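# Set the control box dial to 6 without toppling it

## Task

Rotate the dial on the control box until it points at 6, and make sure the control box is still upright at the end.

## Robot and tools

Robot: two arms, left_arm and right_arm, each ending in a five-finger hand. right_arm has a right hand and left_arm its mirror-image left hand. In the scene frame the origin sits at table-top height midway between the arms' nominal bases. +x points out over the table, +z points up, and left_arm is on the +y side. Image left and right do not match arm names. The actual bases are left_arm (0, +0.318, 0) m and right_arm (-0.016, -0.278, 0) m, each yawed only slightly. A camera stand is fixed behind the arms.

Hand point: each arm is steered by a point 0.05 m in front of the palm and 0.15 m out from the wrist mount along the fingers. Its +z runs along the straight fingers and +y comes out of the palm. On the right hand +x runs across the palm away from the thumb. On the left hand +x points toward the thumb. Straight fingertips reach 0.06 to 0.07 m past the point, and the finger line is 0.06 m behind it (-y). A rigid bracket on the little-finger side of the wrist can strike things.

Row layout: every command row is 28 numbers, each in [-1, 1], and both arms are always included. The order is:
- left_arm dx, dy, dz, rx, ry, rz
- left hand: grasp numbers a, b, c, then exactly 0, 0, 0
- left force_limit, speed
- then the same 14 numbers for right_arm and the right hand.

Pose numbers are offsets, not poses. They are measured from that arm's Hand target as it stood when the action or move began, along that Hand target's own axes. 1.0 equals 0.6 m or 180 degrees. rx, ry, rz form one rotation vector. Every row within one action counts from the same start, so sending the same offset in a new call moves the arm further. Six zeros re-request the current Hand target. To release a press, command a target back beyond where the hand point actually is.

Grasp numbers (each -1 to +1; all zero means a fully open hand):
- a curls index and middle and bends the thumb.
- b curls ring and little.
- c swings the thumb in front of the palm.

With c=1 the thumb opposes the fingers. a around 0.5 to 0.75 closes the tips near the palm. A thumb-to-finger grip fits objects about 0.035 to 0.065 m thick, or handles down to about 0.025 m. To keep a hand unchanged, repeat its last a, b, c.

force_limit maps -1..+1 to roughly 0..10 N at the fingertip (15 N for the thumb motors). speed is nearly zero at -1, rises to full at +0.48, and stays full above that. For gentle closing use speed at or below -0.94. A stopped motor restarts only when its target changes.

Tools:
- execute_actions(actions, cameras): actions is a list of actions. Each action is up to 15 rows at 1/30 s per row; a short table repeats its last row. An empty list returns a status with images.
- move(target, speed, blend, blocking, cameras): target is one 28-number row, or a list of up to 15 rows, all offsets from the same starting Hand targets. speed is the top path speed in m/s, from 0.002 to 4.3, default 0.25; rotation is limited to twice that in rad/s. blend is the corner rounding in m, where 0 means stop at each target. Paths are straight and capped at 10 s, and they do not avoid obstacles or the other arm. The result adds a move: line such as done, off_target, moving, held or fault, plus limits (paced means the pose was clipped, held means steps were withheld).
- wait(seconds 0 to 10) lets the scene run.
- stop() brakes a running move.
- zoom_image(camera, region [x0,y0,x1,y1] pixels, at most 504 by 504) enlarges part of the latest image.
- show_instructions() shows the reference pages.
- finished_scene(scene=1) ends the scene, and this is final.

Cameras: cam_head_left, cam_head_right, cam_high, cam_low, cam_left_wrist, cam_right_wrist, each 896x504. Use ["all"] for every camera or [] for none.

Results: positions are in metres in the scene frame, with end_effector_position and end_effector_quat_wxyz for each hand point. Hand target is the last commanded pose after clipping, and the next offsets start from it. The hand lists are in motor order (thumb_turn, thumb_bend, index, middle, ring, little):
- hand_measured
- hand_stopped_by: moving, target, force, stalled or fault
- hand_load_n: positive means the finger is pushed open; a drop to about 0 signals a lost grip
- hand_force_limit and hand_speed echo your settings.
Joint velocities, torques (positive toward larger joint angle) and motor temperatures may also appear. A MOTOR HOT line warns that the arm may collapse at 100 °C.

Behaviour to expect: arms follow commands loosely. Resting 1 to 3 cm low, sometimes 5 cm, is normal and does not mean contact. Orientation commands are clipped to 40 degrees from the current measured orientation. Small turns can shift the hand point noticeably. Waiting does not close the gap; send the missing distance as a new offset. Avoid paths near an arm's own base, since they can flip the shoulder. A blocked arm keeps pushing.

Things to avoid:
- Fast contacts, and targets set far beyond a contact point.
- Hitting fixed or heavy objects.
- Arm-to-arm contact, including one hand gripping the other.
- Excessive finger force or twisting.
- Long stretched-out holds that overheat motors.
- Knocking the control box over or pushing anything off the table. Turn the dial gently so the box stays standing.

Each tool is called after ">>>" as name(argument=value, ...) on one line, values as JSON.

Reference images:

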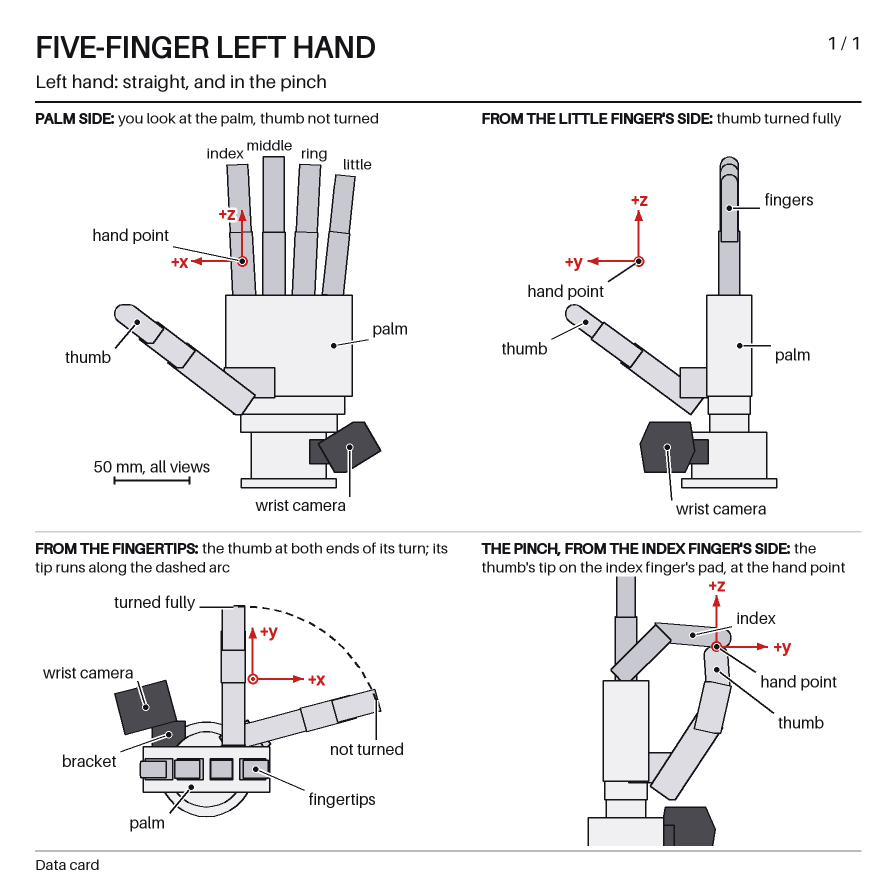

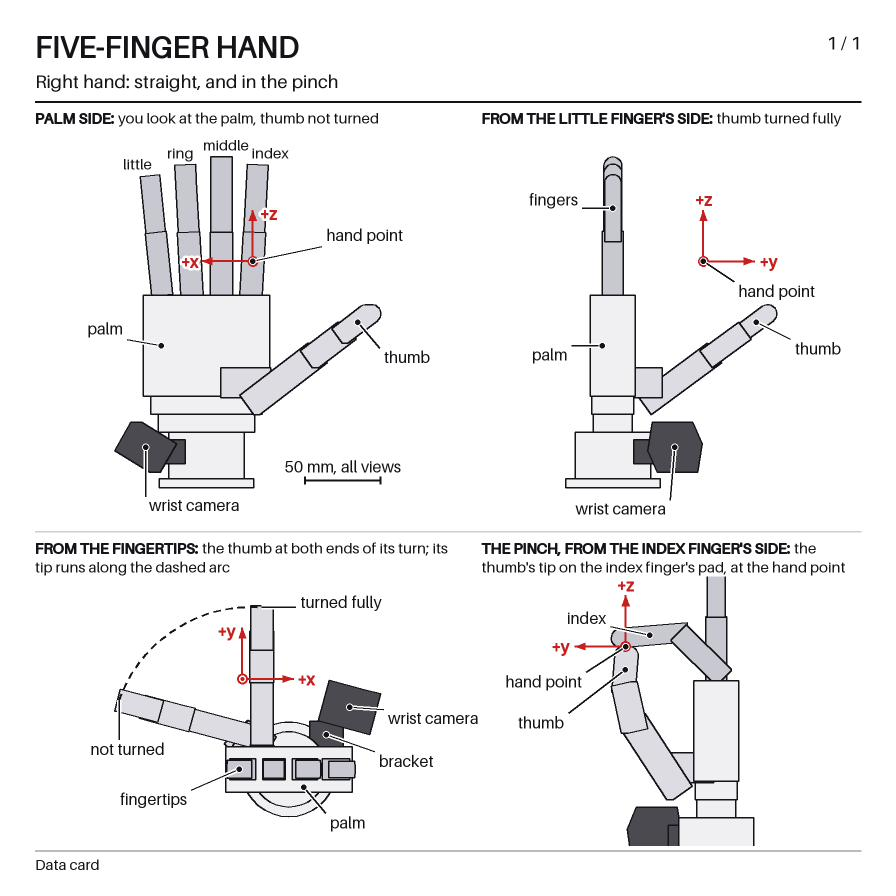

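## Session

>>> execute_actions(actions=[])

Scene clock: 0.00 s.
left_arm: end_effector_position=(+0.3224, +0.3518, +0.2498) hand_measured=(-1.000, -1.000, -1.000, -1.000, -1.000, -1.000) hand_load_n=(+0.0, +0.0, +0.0, +0.0, +0.0, +0.0) hand_stopped_by=(target, target, target, target, target, target) hand_force_limit=0.00 hand_speed=-0.80 end_effector_quat_wxyz=(-0.009, -0.035, +0.999, -0.007) | right_arm: end_effector_position=(+0.5523, -0.3425, +0.1824) hand_measured=(-1.000, -1.000, -1.000, -1.000, -1.000, -1.000) hand_load_n=(+0.0, +0.0, +0.0, +0.0, +0.0, +0.0) hand_stopped_by=(target, target, target, target, target, target) hand_force_limit=0.00 hand_speed=-0.80 end_effector_quat_wxyz=(-0.029, +0.962, +0.159, +0.218)
Joint positions: left_arm=[-0.091 1.285 1.299 -1.601 0.016 1.444] | right_arm=[-0.055 1.574 1.387 -0.962 -0.144 -1.912]
Joint velocities: within noise
Joint torques (N m): no reading
Motor temperatures (°C): left_arm=[29 31 30 29 28 29] | right_arm=[31 32 28 31 31 31]
Heat: left arm: hottest shoulder 31 °C; right arm: hottest shoulder 32 °C.
Hand target: left_arm +0.3300, +0.3521, +0.2590; +0.007, -0.037, +0.999, -0.007 | right_arm +0.5627, -0.3421, +0.1954; -0.027, +0.958, +0.161, +0.234

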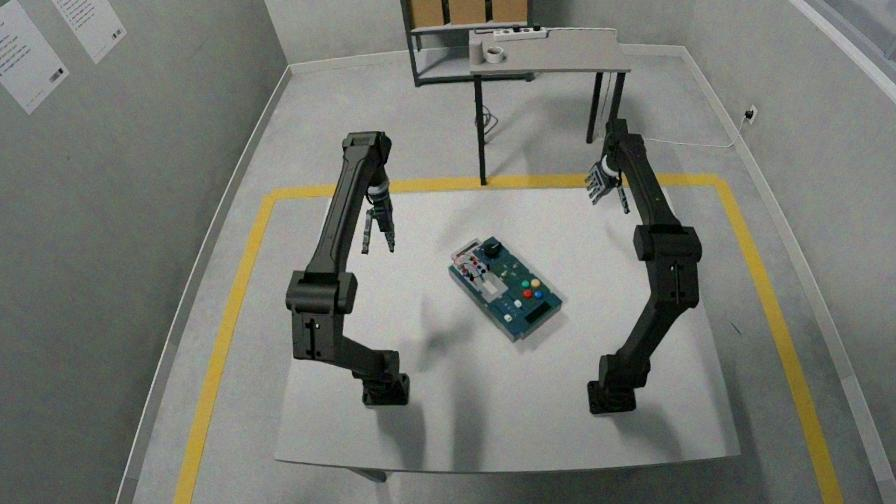

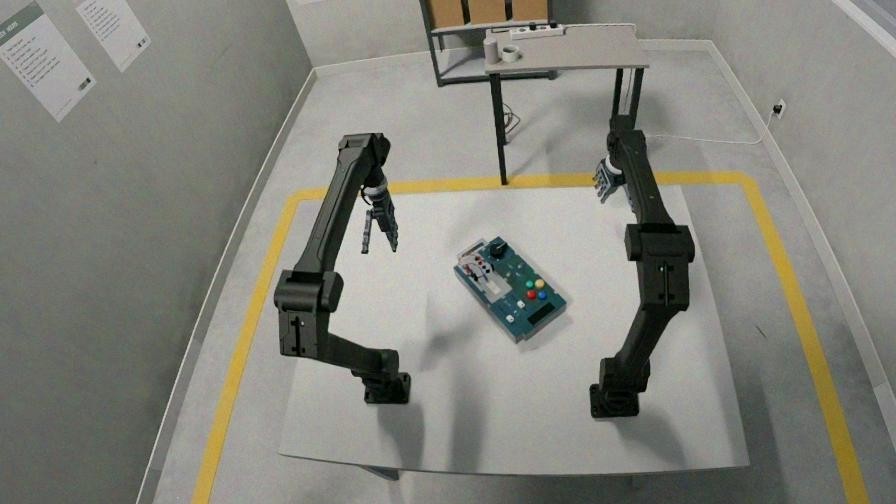

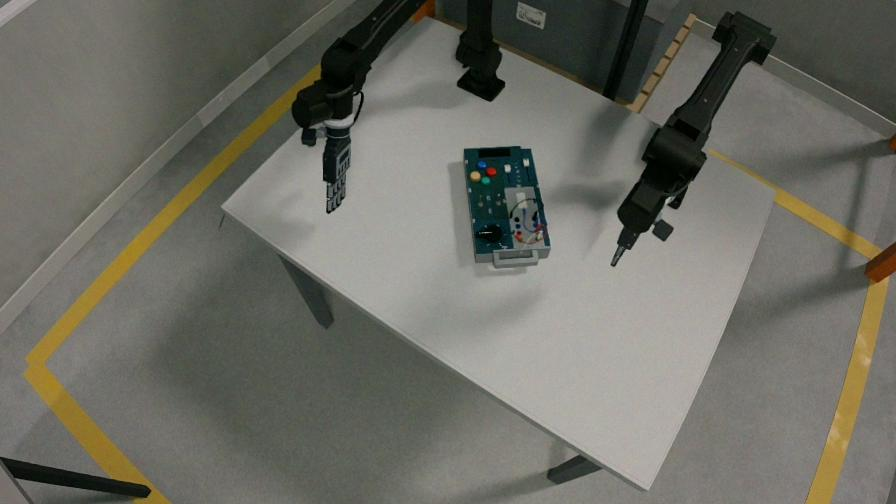

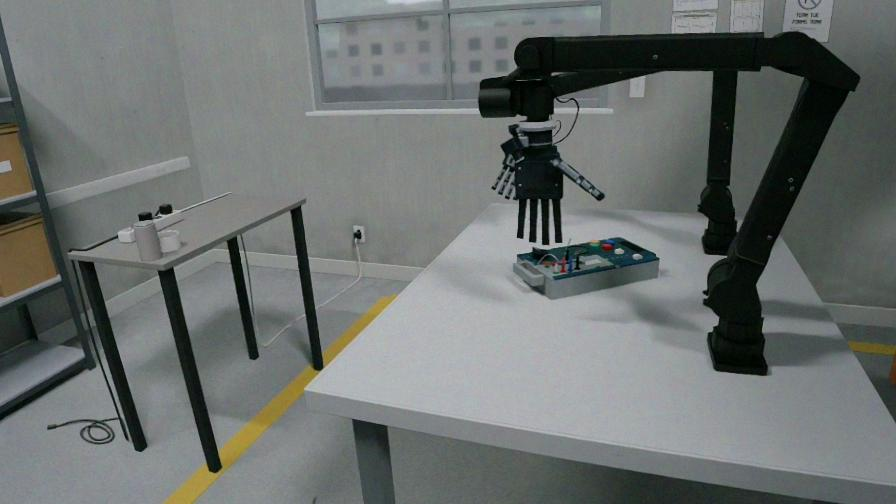

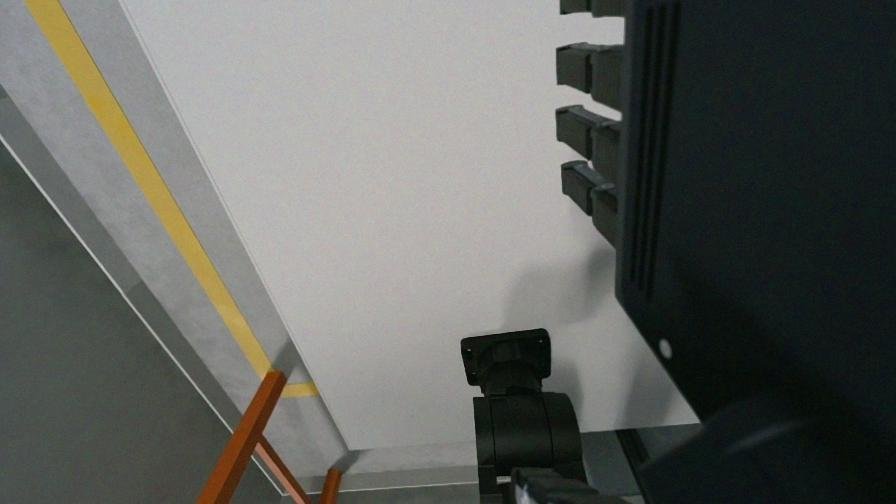

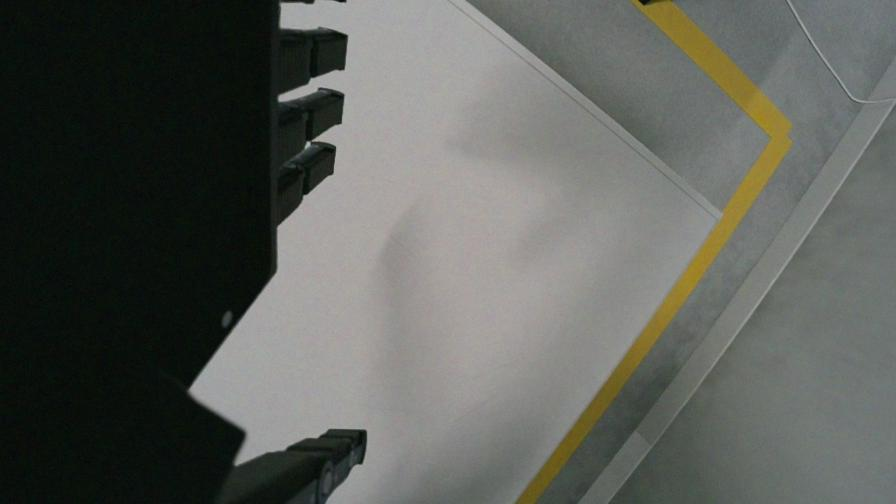

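>>> zoom_image(camera="cam_head_right", region=[440, 225, 580, 345])

>>> zoom_image(camera="cam_high", region=[450, 135, 570, 275])

>>> zoom_image(camera="cam_high", region=[465, 215, 525, 255])

>>> zoom_image(camera="cam_head_right", region=[475, 225, 525, 265])

>>> zoom_image(camera="cam_head_left", region=[465, 225, 525, 265])

>>> zoom_image(camera="cam_low", region=[490, 210, 680, 310])

Scaled by 3.600 from the camera's 896x504 image, which has a finer 1280x720 frame.

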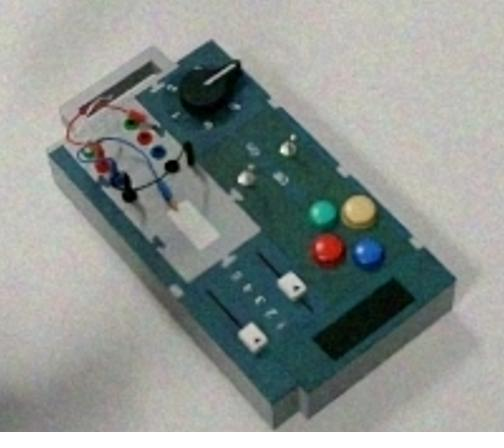

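Scaled by 3.600 from the camera's 896x504 image, which has a finer 1280x720 frame.

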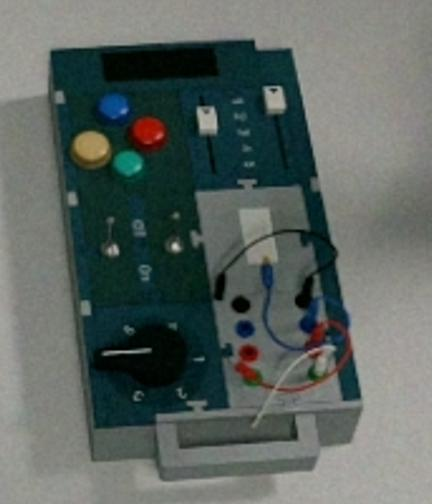

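Scaled by 8.400 from the camera's 896x504 image, which has a finer 1280x720 frame.

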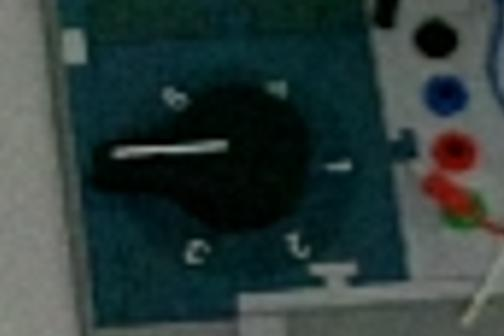

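Scaled by 10.080 from the camera's 896x504 image, which has a finer 1280x720 frame.

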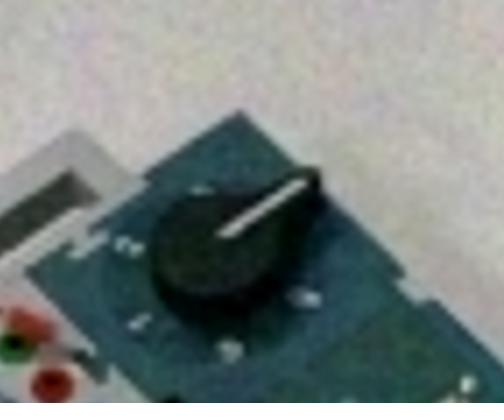

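Scaled by 8.400 from the camera's 896x504 image, which has a finer 1280x720 frame.

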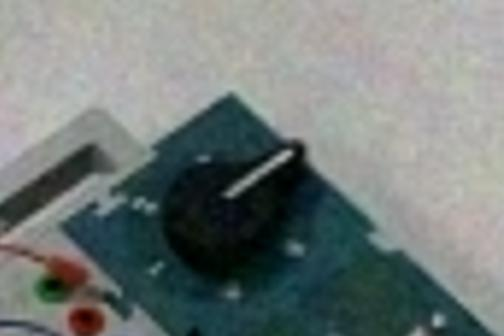

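Scaled by 2.653 from the camera's 896x504 image, which has a finer 1280x720 frame.

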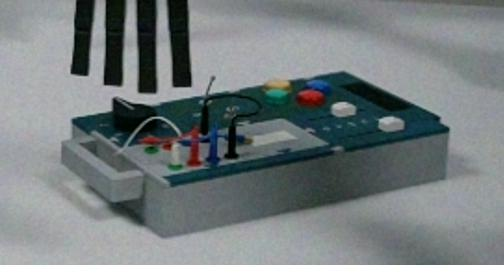

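>>> move(target=[0,0,0,0,0,0,0,0,0,0,0,0,0,-0.8,0.0168,-0.3587,-0.1965,-0.0896,-0.1350,0.3978,0,0,0,0,0,0,0,-0.8], cameras=["all"], speed=0.4)

Scene clock: 8.73 s.
left_arm: end_effector_position=(+0.3224, +0.3518, +0.2498) hand_measured=(-1.000, -1.000, -1.000, -1.000, -1.000, -1.000) hand_load_n=(+0.0, +0.0, +0.0, +0.0, +0.0, +0.0) hand_stopped_by=(target, target, target, target, target, target) hand_force_limit=0.00 hand_speed=-0.80 end_effector_quat_wxyz=(-0.009, -0.035, +0.999, -0.007) | right_arm: end_effector_position=(+0.4412, -0.1557, +0.2841) hand_measured=(-1.000, -1.000, -1.000, -1.000, -1.000, -1.000) hand_load_n=(+0.0, -0.5, +0.0, +0.0, +0.0, +0.0) hand_stopped_by=(target, target, target, target, target, target) hand_force_limit=0.00 hand_speed=-0.80 end_effector_quat_wxyz=(-0.015, +0.894, -0.447, +0.017)
Joint positions: left_arm=[-0.091 1.285 1.299 -1.601 0.016 1.444] | right_arm=[0.24 1.738 1.902 -1.689 -0.001 -0.394]
Joint torques (N m): left_arm=[-0.03 -6.48 9.7 0.59 -0.04 0.1] | right_arm=[1.67 -12.75 13.09 -0.85 -0.02 0.17]
Heat: left arm: hottest elbow 32 °C; right arm: hottest shoulder 32 °C.
Hand target: left_arm +0.3300, +0.3521, +0.2590; +0.007, -0.037, +0.999, -0.007 | right_arm +0.4499, -0.1504, +0.2998; +0.000, +0.891, -0.454, +0.000
Off the commanded pose: left_arm 0.012 m, 2 deg | right_arm 0.019 m, 3 deg.
joint sent to its limit (right arm) — joint 4 (wrist pitch), lower limit. The joint targets are off in orientation, not in position.
move: off_target (left_arm, right_arm)

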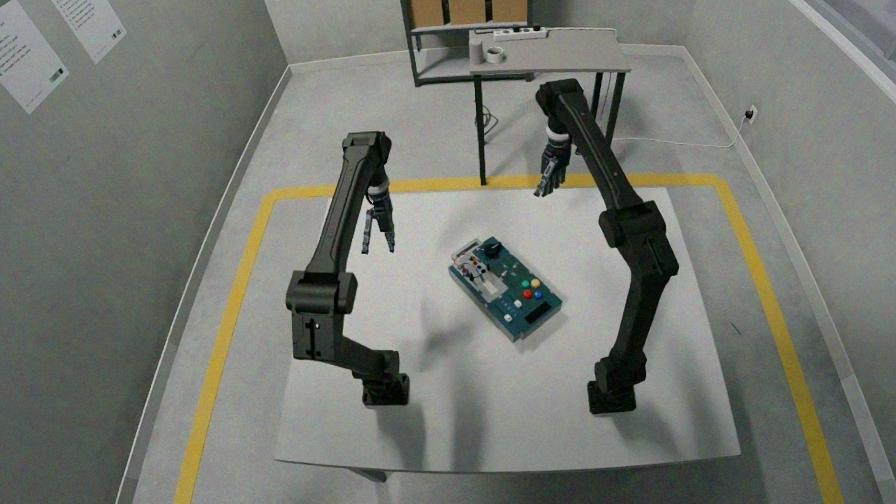

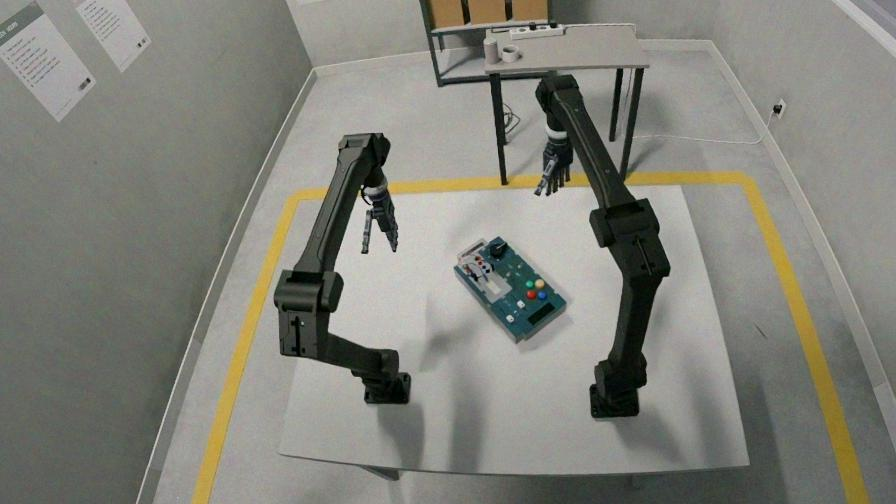

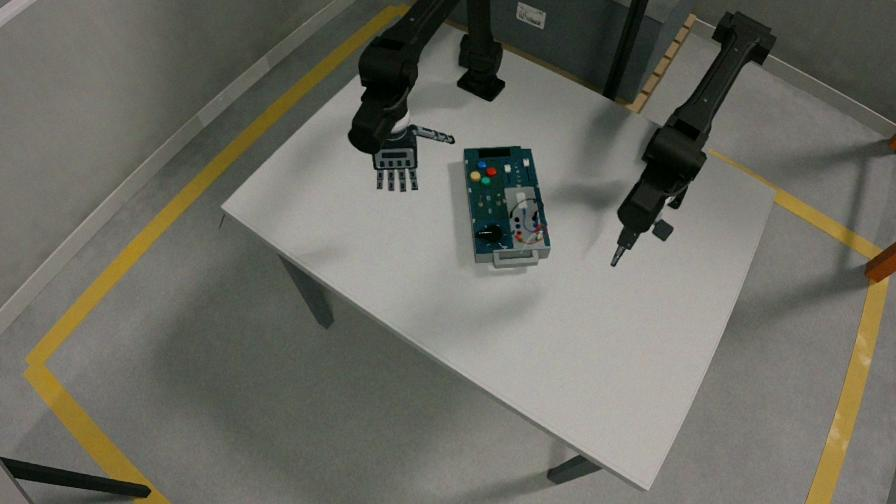

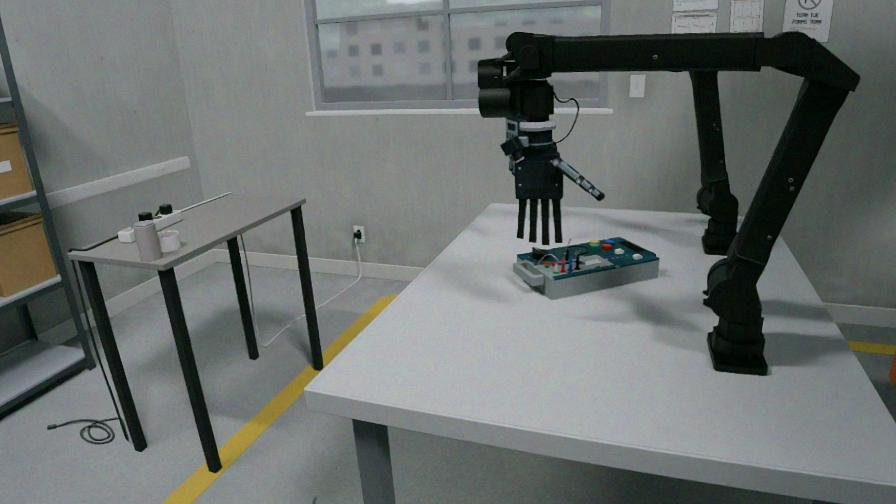

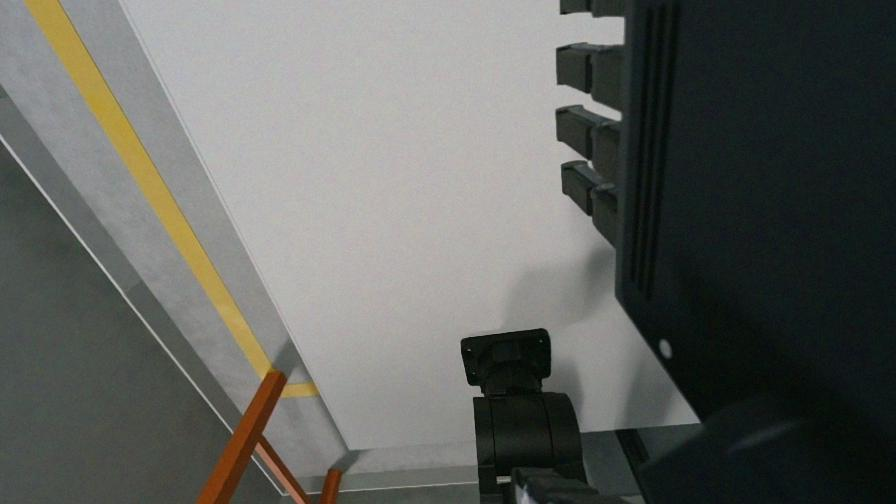

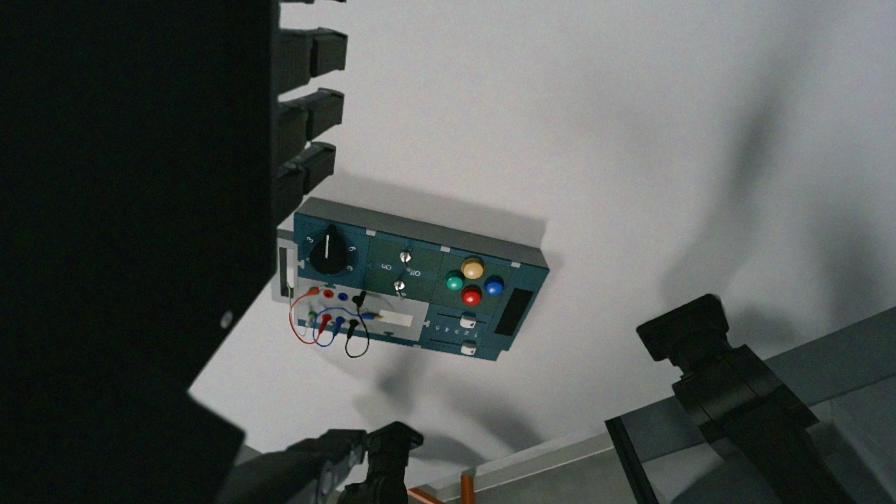

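>>> zoom_image(camera="cam_right_wrist", region=[270, 190, 430, 370])

>>> zoom_image(camera="cam_right_wrist", region=[290, 215, 380, 290])

Scaled by 2.800 from the camera's 896x504 image, which has a finer 1280x720 frame.

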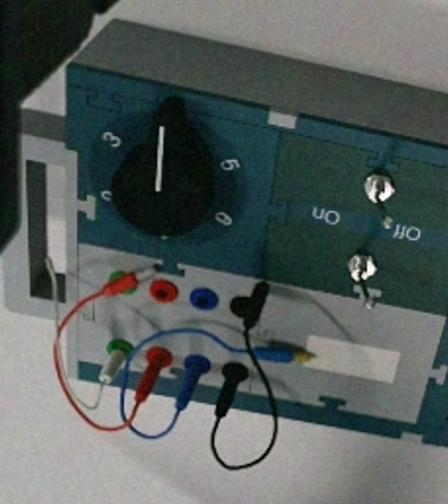

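Scaled by 5.600 from the camera's 896x504 image, which has a finer 1280x720 frame.

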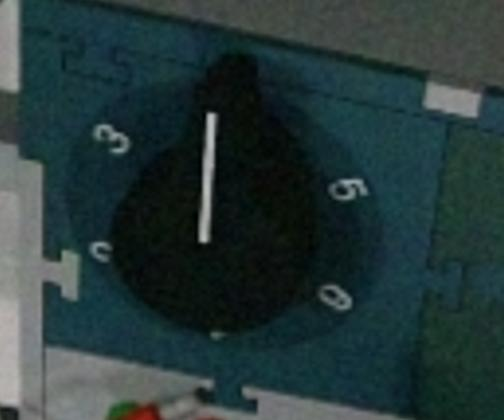

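>>> zoom_image(camera="cam_head_left", region=[520, 70, 640, 210])

>>> zoom_image(camera="cam_head_right", region=[520, 70, 640, 210])

>>> zoom_image(camera="cam_high", region=[340, 60, 560, 280])

>>> zoom_image(camera="cam_low", region=[480, 100, 680, 310])

Scaled by 3.600 from the camera's 896x504 image, which has a finer 1280x720 frame.

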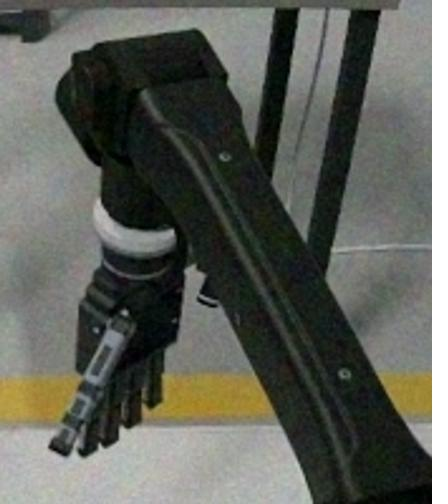

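Scaled by 3.600 from the camera's 896x504 image, which has a finer 1280x720 frame.

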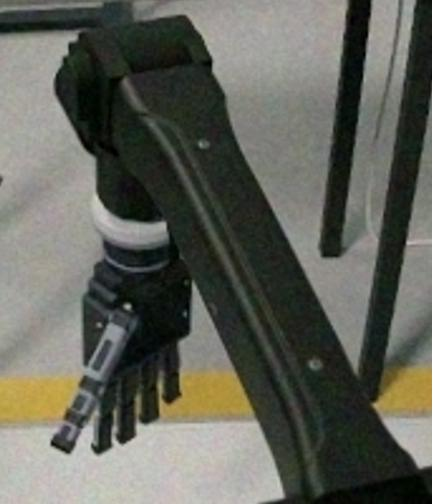

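Scaled by 2.291 from the camera's 896x504 image, which has a finer 1280x720 frame.

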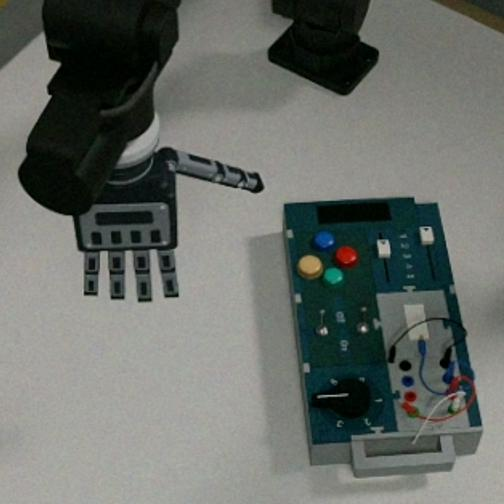

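Scaled by 2.400 from the camera's 896x504 image, which has a finer 1280x720 frame.

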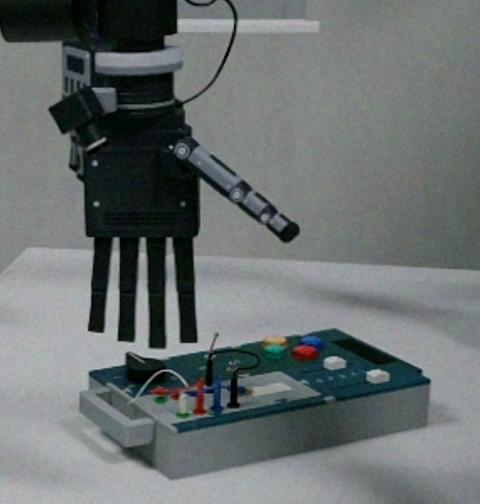

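>>> move(target=[0,0,0,0,0,0,0,0,0,0,0,0,0,-0.8,-0.182,-0.1095,0.1067,0,0,0,0,0,0,0,0,0,0,-0.8], cameras=["all"], speed=0.3)

>>> zoom_image(camera="cam_right_wrist", region=[200, 50, 500, 350])

>>> zoom_image(camera="cam_low", region=[480, 150, 680, 310])

>>> zoom_image(camera="cam_high", region=[430, 130, 590, 280])

Scene clock: 16.10 s.
left_arm: end_effector_position=(+0.3224, +0.3518, +0.2498) hand_measured=(-1.000, -1.000, -1.000, -1.000, -1.000, -1.000) hand_load_n=(+0.0, +0.0, +0.0, +0.0, +0.0, +0.0) hand_stopped_by=(target, target, target, target, target, target) hand_force_limit=0.00 hand_speed=-0.80 end_effector_quat_wxyz=(-0.009, -0.035, +0.999, -0.007) | right_arm: end_effector_position=(+0.4214, -0.0293, +0.2236) hand_measured=(-1.000, -1.000, -1.000, -1.000, -1.000, -1.000) hand_load_n=(-0.5, +0.0, +0.0, +0.0, +0.0, +0.0) hand_stopped_by=(target, target, target, target, target, target) hand_force_limit=0.00 hand_speed=-0.80 end_effector_quat_wxyz=(+0.021, +0.896, -0.443, -0.018)
Joint positions: left_arm=[-0.091 1.285 1.299 -1.601 0.016 1.444] | right_arm=[0.466 1.878 1.922 -1.67 -0.004 -0.177]
Joint torques (N m): left_arm=[0.5 -6.36 9.72 0.68 -0.04 0.1] | right_arm=[0.85 -14.27 13.18 -0.21 0.11 0.17]
Motor temperatures (°C): left_arm=[29 31 33 29 28 29] | right_arm=[31 32 33 31 31 31]
Heat: left arm: hottest elbow 33 °C; right arm: hottest elbow 33 °C.
Hand target: left_arm +0.3300, +0.3521, +0.2590; +0.007, -0.037, +0.999, -0.007 | right_arm +0.4388, -0.0234, +0.2361; +0.000, +0.891, -0.454, +0.000
Off the commanded pose: left_arm 0.012 m, 2 deg | right_arm 0.022 m, 4 deg.
move: off_target (left_arm, right_arm)

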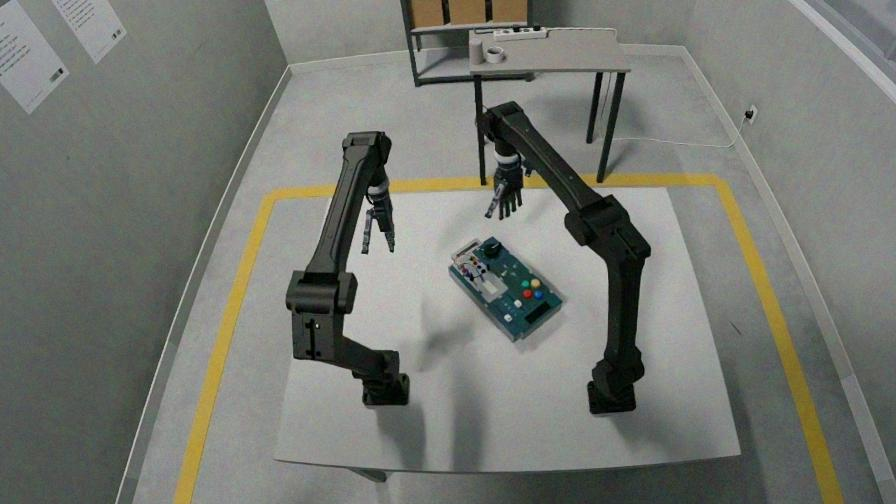

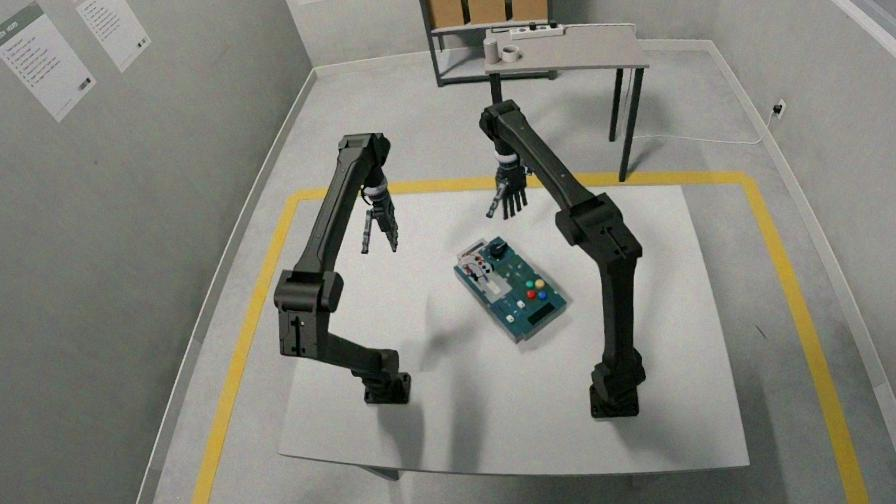

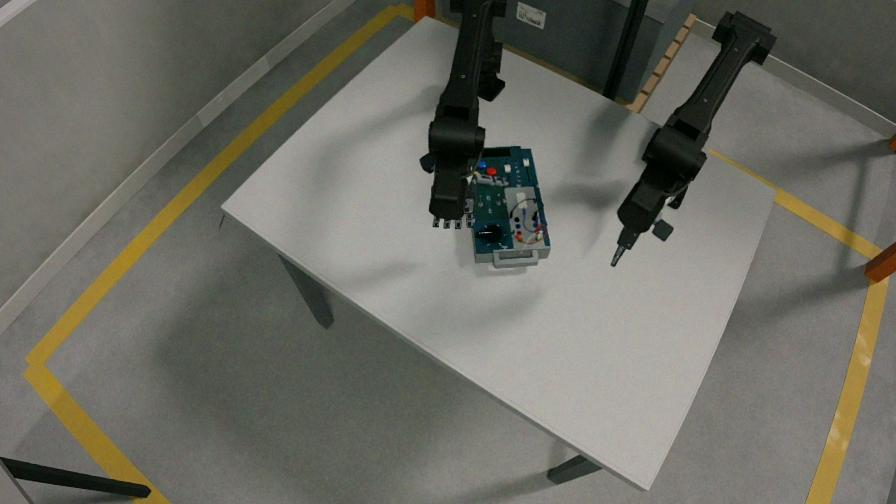

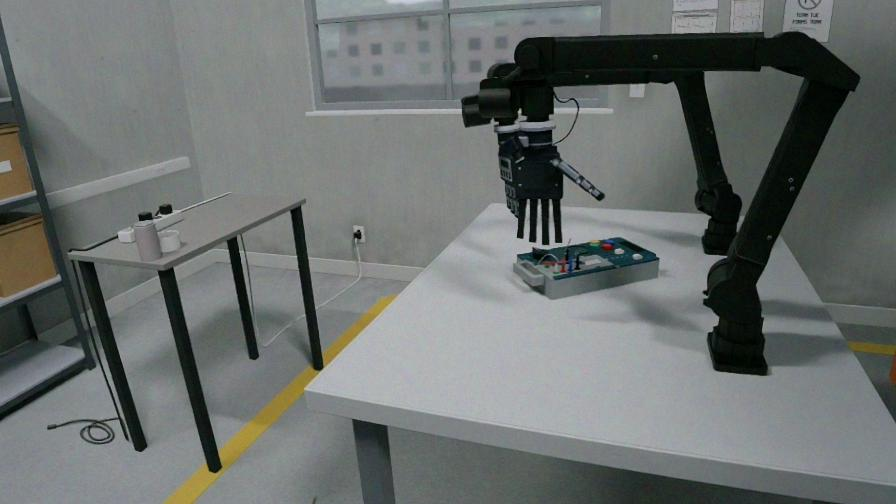

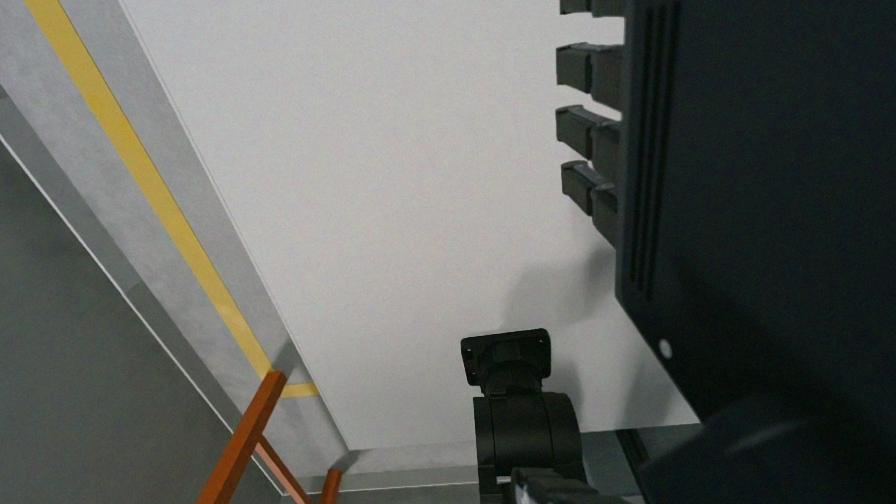

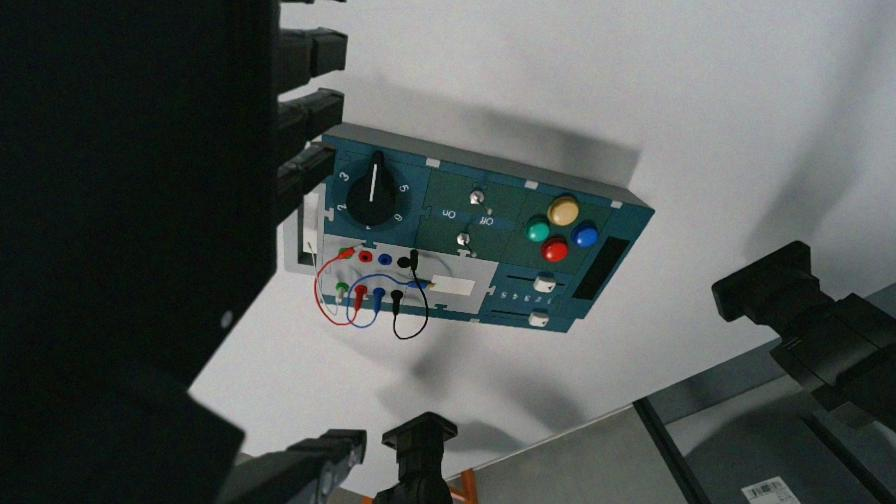

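Scaled by 1.680 from the camera's 896x504 image, which has a finer 1280x720 frame.

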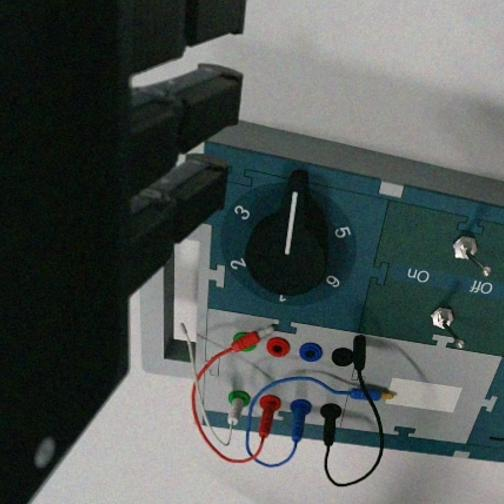

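Scaled by 2.520 from the camera's 896x504 image, which has a finer 1280x720 frame.

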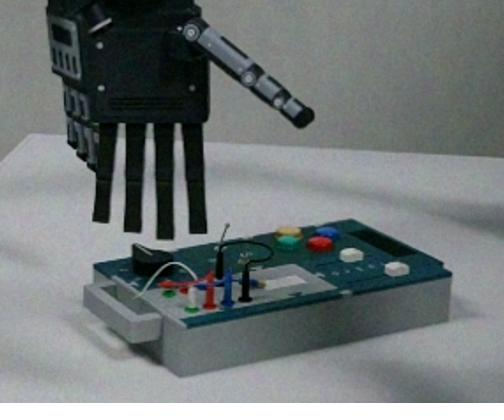

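Scaled by 3.150 from the camera's 896x504 image, which has a finer 1280x720 frame.

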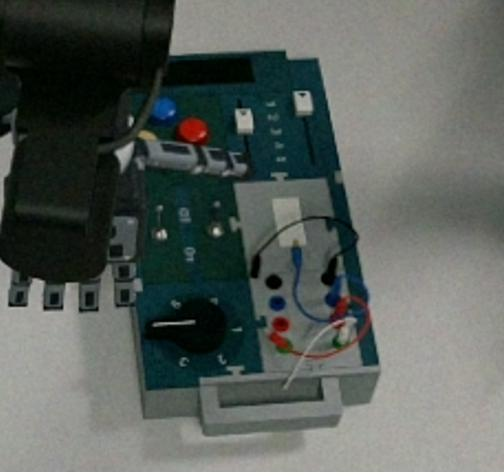

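>>> move(target=[0,0,0,0,0,0,0,0,0,0,0,0,0,-0.8,-0.0395,-0.0163,0.0917,0,0,0,0,0,0,0,0,0,0,-0.8], cameras=["cam_low","cam_high","cam_right_wrist","cam_head_left"], speed=0.2)

>>> zoom_image(camera="cam_right_wrist", region=[260, 50, 500, 250])

>>> zoom_image(camera="cam_low", region=[500, 200, 660, 310])

>>> zoom_image(camera="cam_high", region=[430, 180, 560, 280])

>>> zoom_image(camera="cam_head_left", region=[440, 180, 560, 280])

Scene clock: 20.40 s.
left_arm: end_effector_position=(+0.3224, +0.3518, +0.2498) hand_measured=(-1.000, -1.000, -1.000, -1.000, -1.000, -1.000) hand_load_n=(+0.0, +0.0, +0.0, +0.0, +0.0, +0.0) hand_stopped_by=(target, target, target, target, target, target) hand_force_limit=0.00 hand_speed=-0.80 end_effector_quat_wxyz=(-0.009, -0.035, +0.999, -0.007) | right_arm: end_effector_position=(+0.4289, -0.0024, +0.1936) hand_measured=(-1.000, -1.000, -1.000, -1.000, -1.000, -1.000) hand_load_n=(+0.0, +0.0, +0.0, +0.0, +0.0, +0.0) hand_stopped_by=(target, target, target, target, target, target) hand_force_limit=0.00 hand_speed=-0.80 end_effector_quat_wxyz=(-0.003, +0.895, -0.446, +0.000)
Joint positions: left_arm=[-0.091 1.285 1.299 -1.601 0.016 1.444] | right_arm=[0.5 1.886 1.866 -1.546 -0.004 -0.135]
Joint torques (N m): left_arm=[0.15 -6.53 9.72 0.64 -0.06 0.12] | right_arm=[1.67 -13.63 8.32 0.34 0.12 0.17]
Heat: left arm: hottest elbow 33 °C; right arm: hottest elbow 34 °C.
Hand target: left_arm +0.3300, +0.3521, +0.2590; +0.007, -0.037, +0.999, -0.007 | right_arm +0.4327, +0.0015, +0.1810; +0.000, +0.891, -0.454, +0.000
Off the commanded pose: left_arm 0.012 m, 2 deg | right_arm 0.014 m, 1 deg.
move: off_target (left_arm, right_arm)
Images, in order (width x height): cam_head_left 896x504, cam_high 896x504, cam_low 896x504, cam_right_wrist 896x504.

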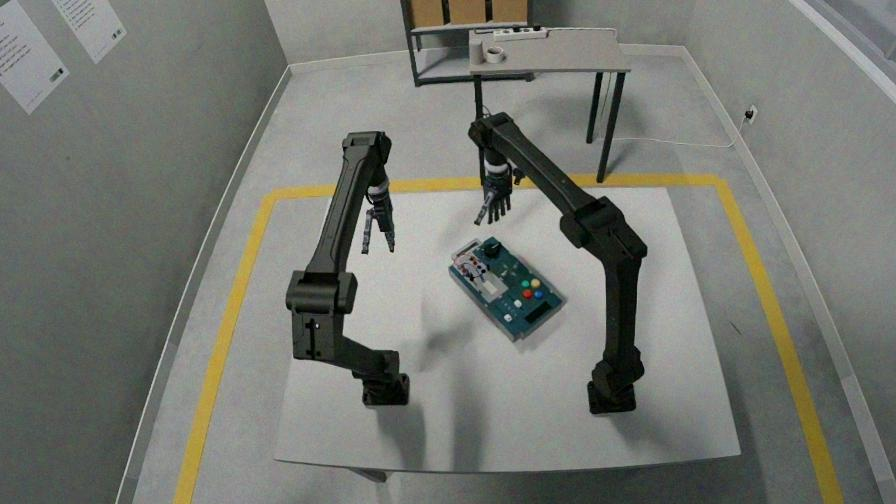

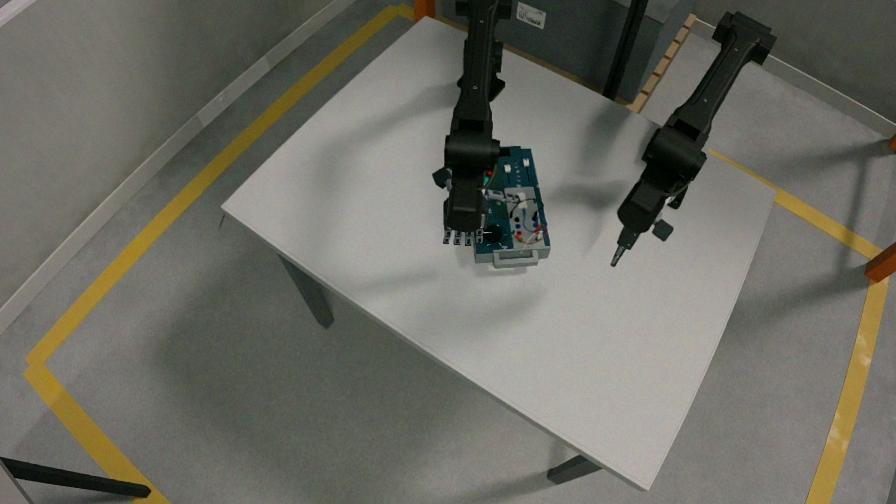

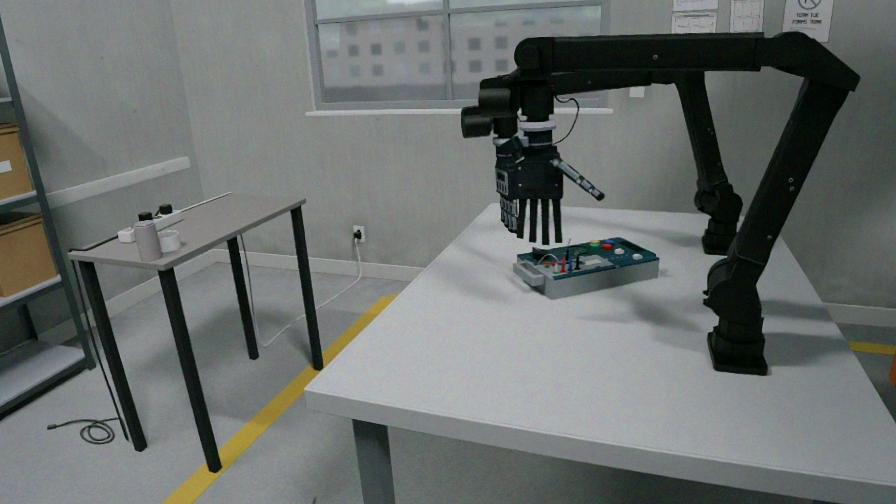

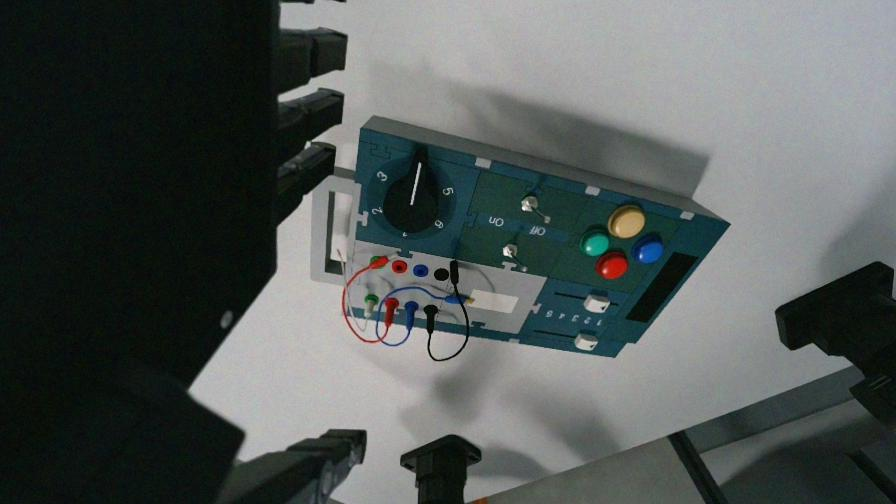

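Scaled by 2.100 from the camera's 896x504 image, which has a finer 1280x720 frame.

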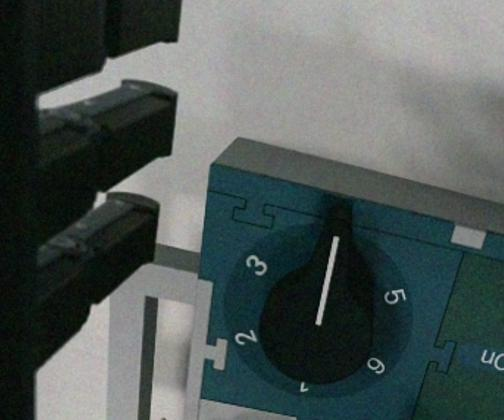

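Scaled by 3.150 from the camera's 896x504 image, which has a finer 1280x720 frame.

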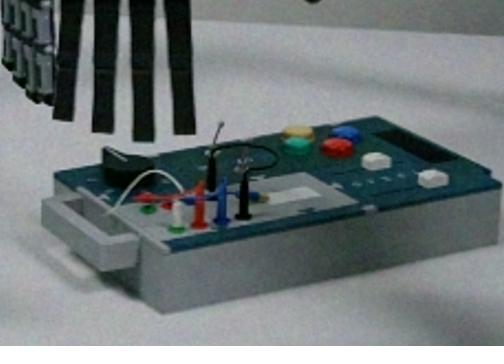

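Scaled by 3.877 from the camera's 896x504 image, which has a finer 1280x720 frame.

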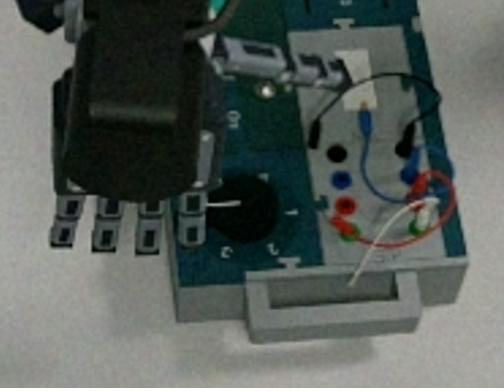

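Scaled by 4.200 from the camera's 896x504 image, which has a finer 1280x720 frame.

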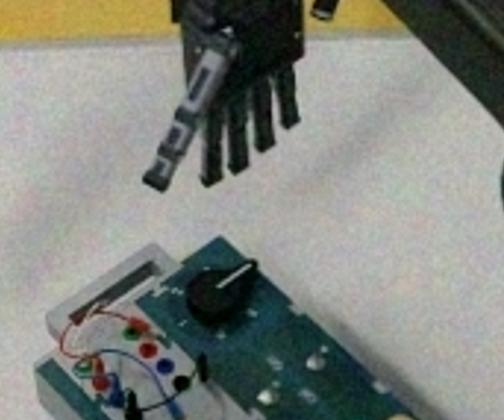

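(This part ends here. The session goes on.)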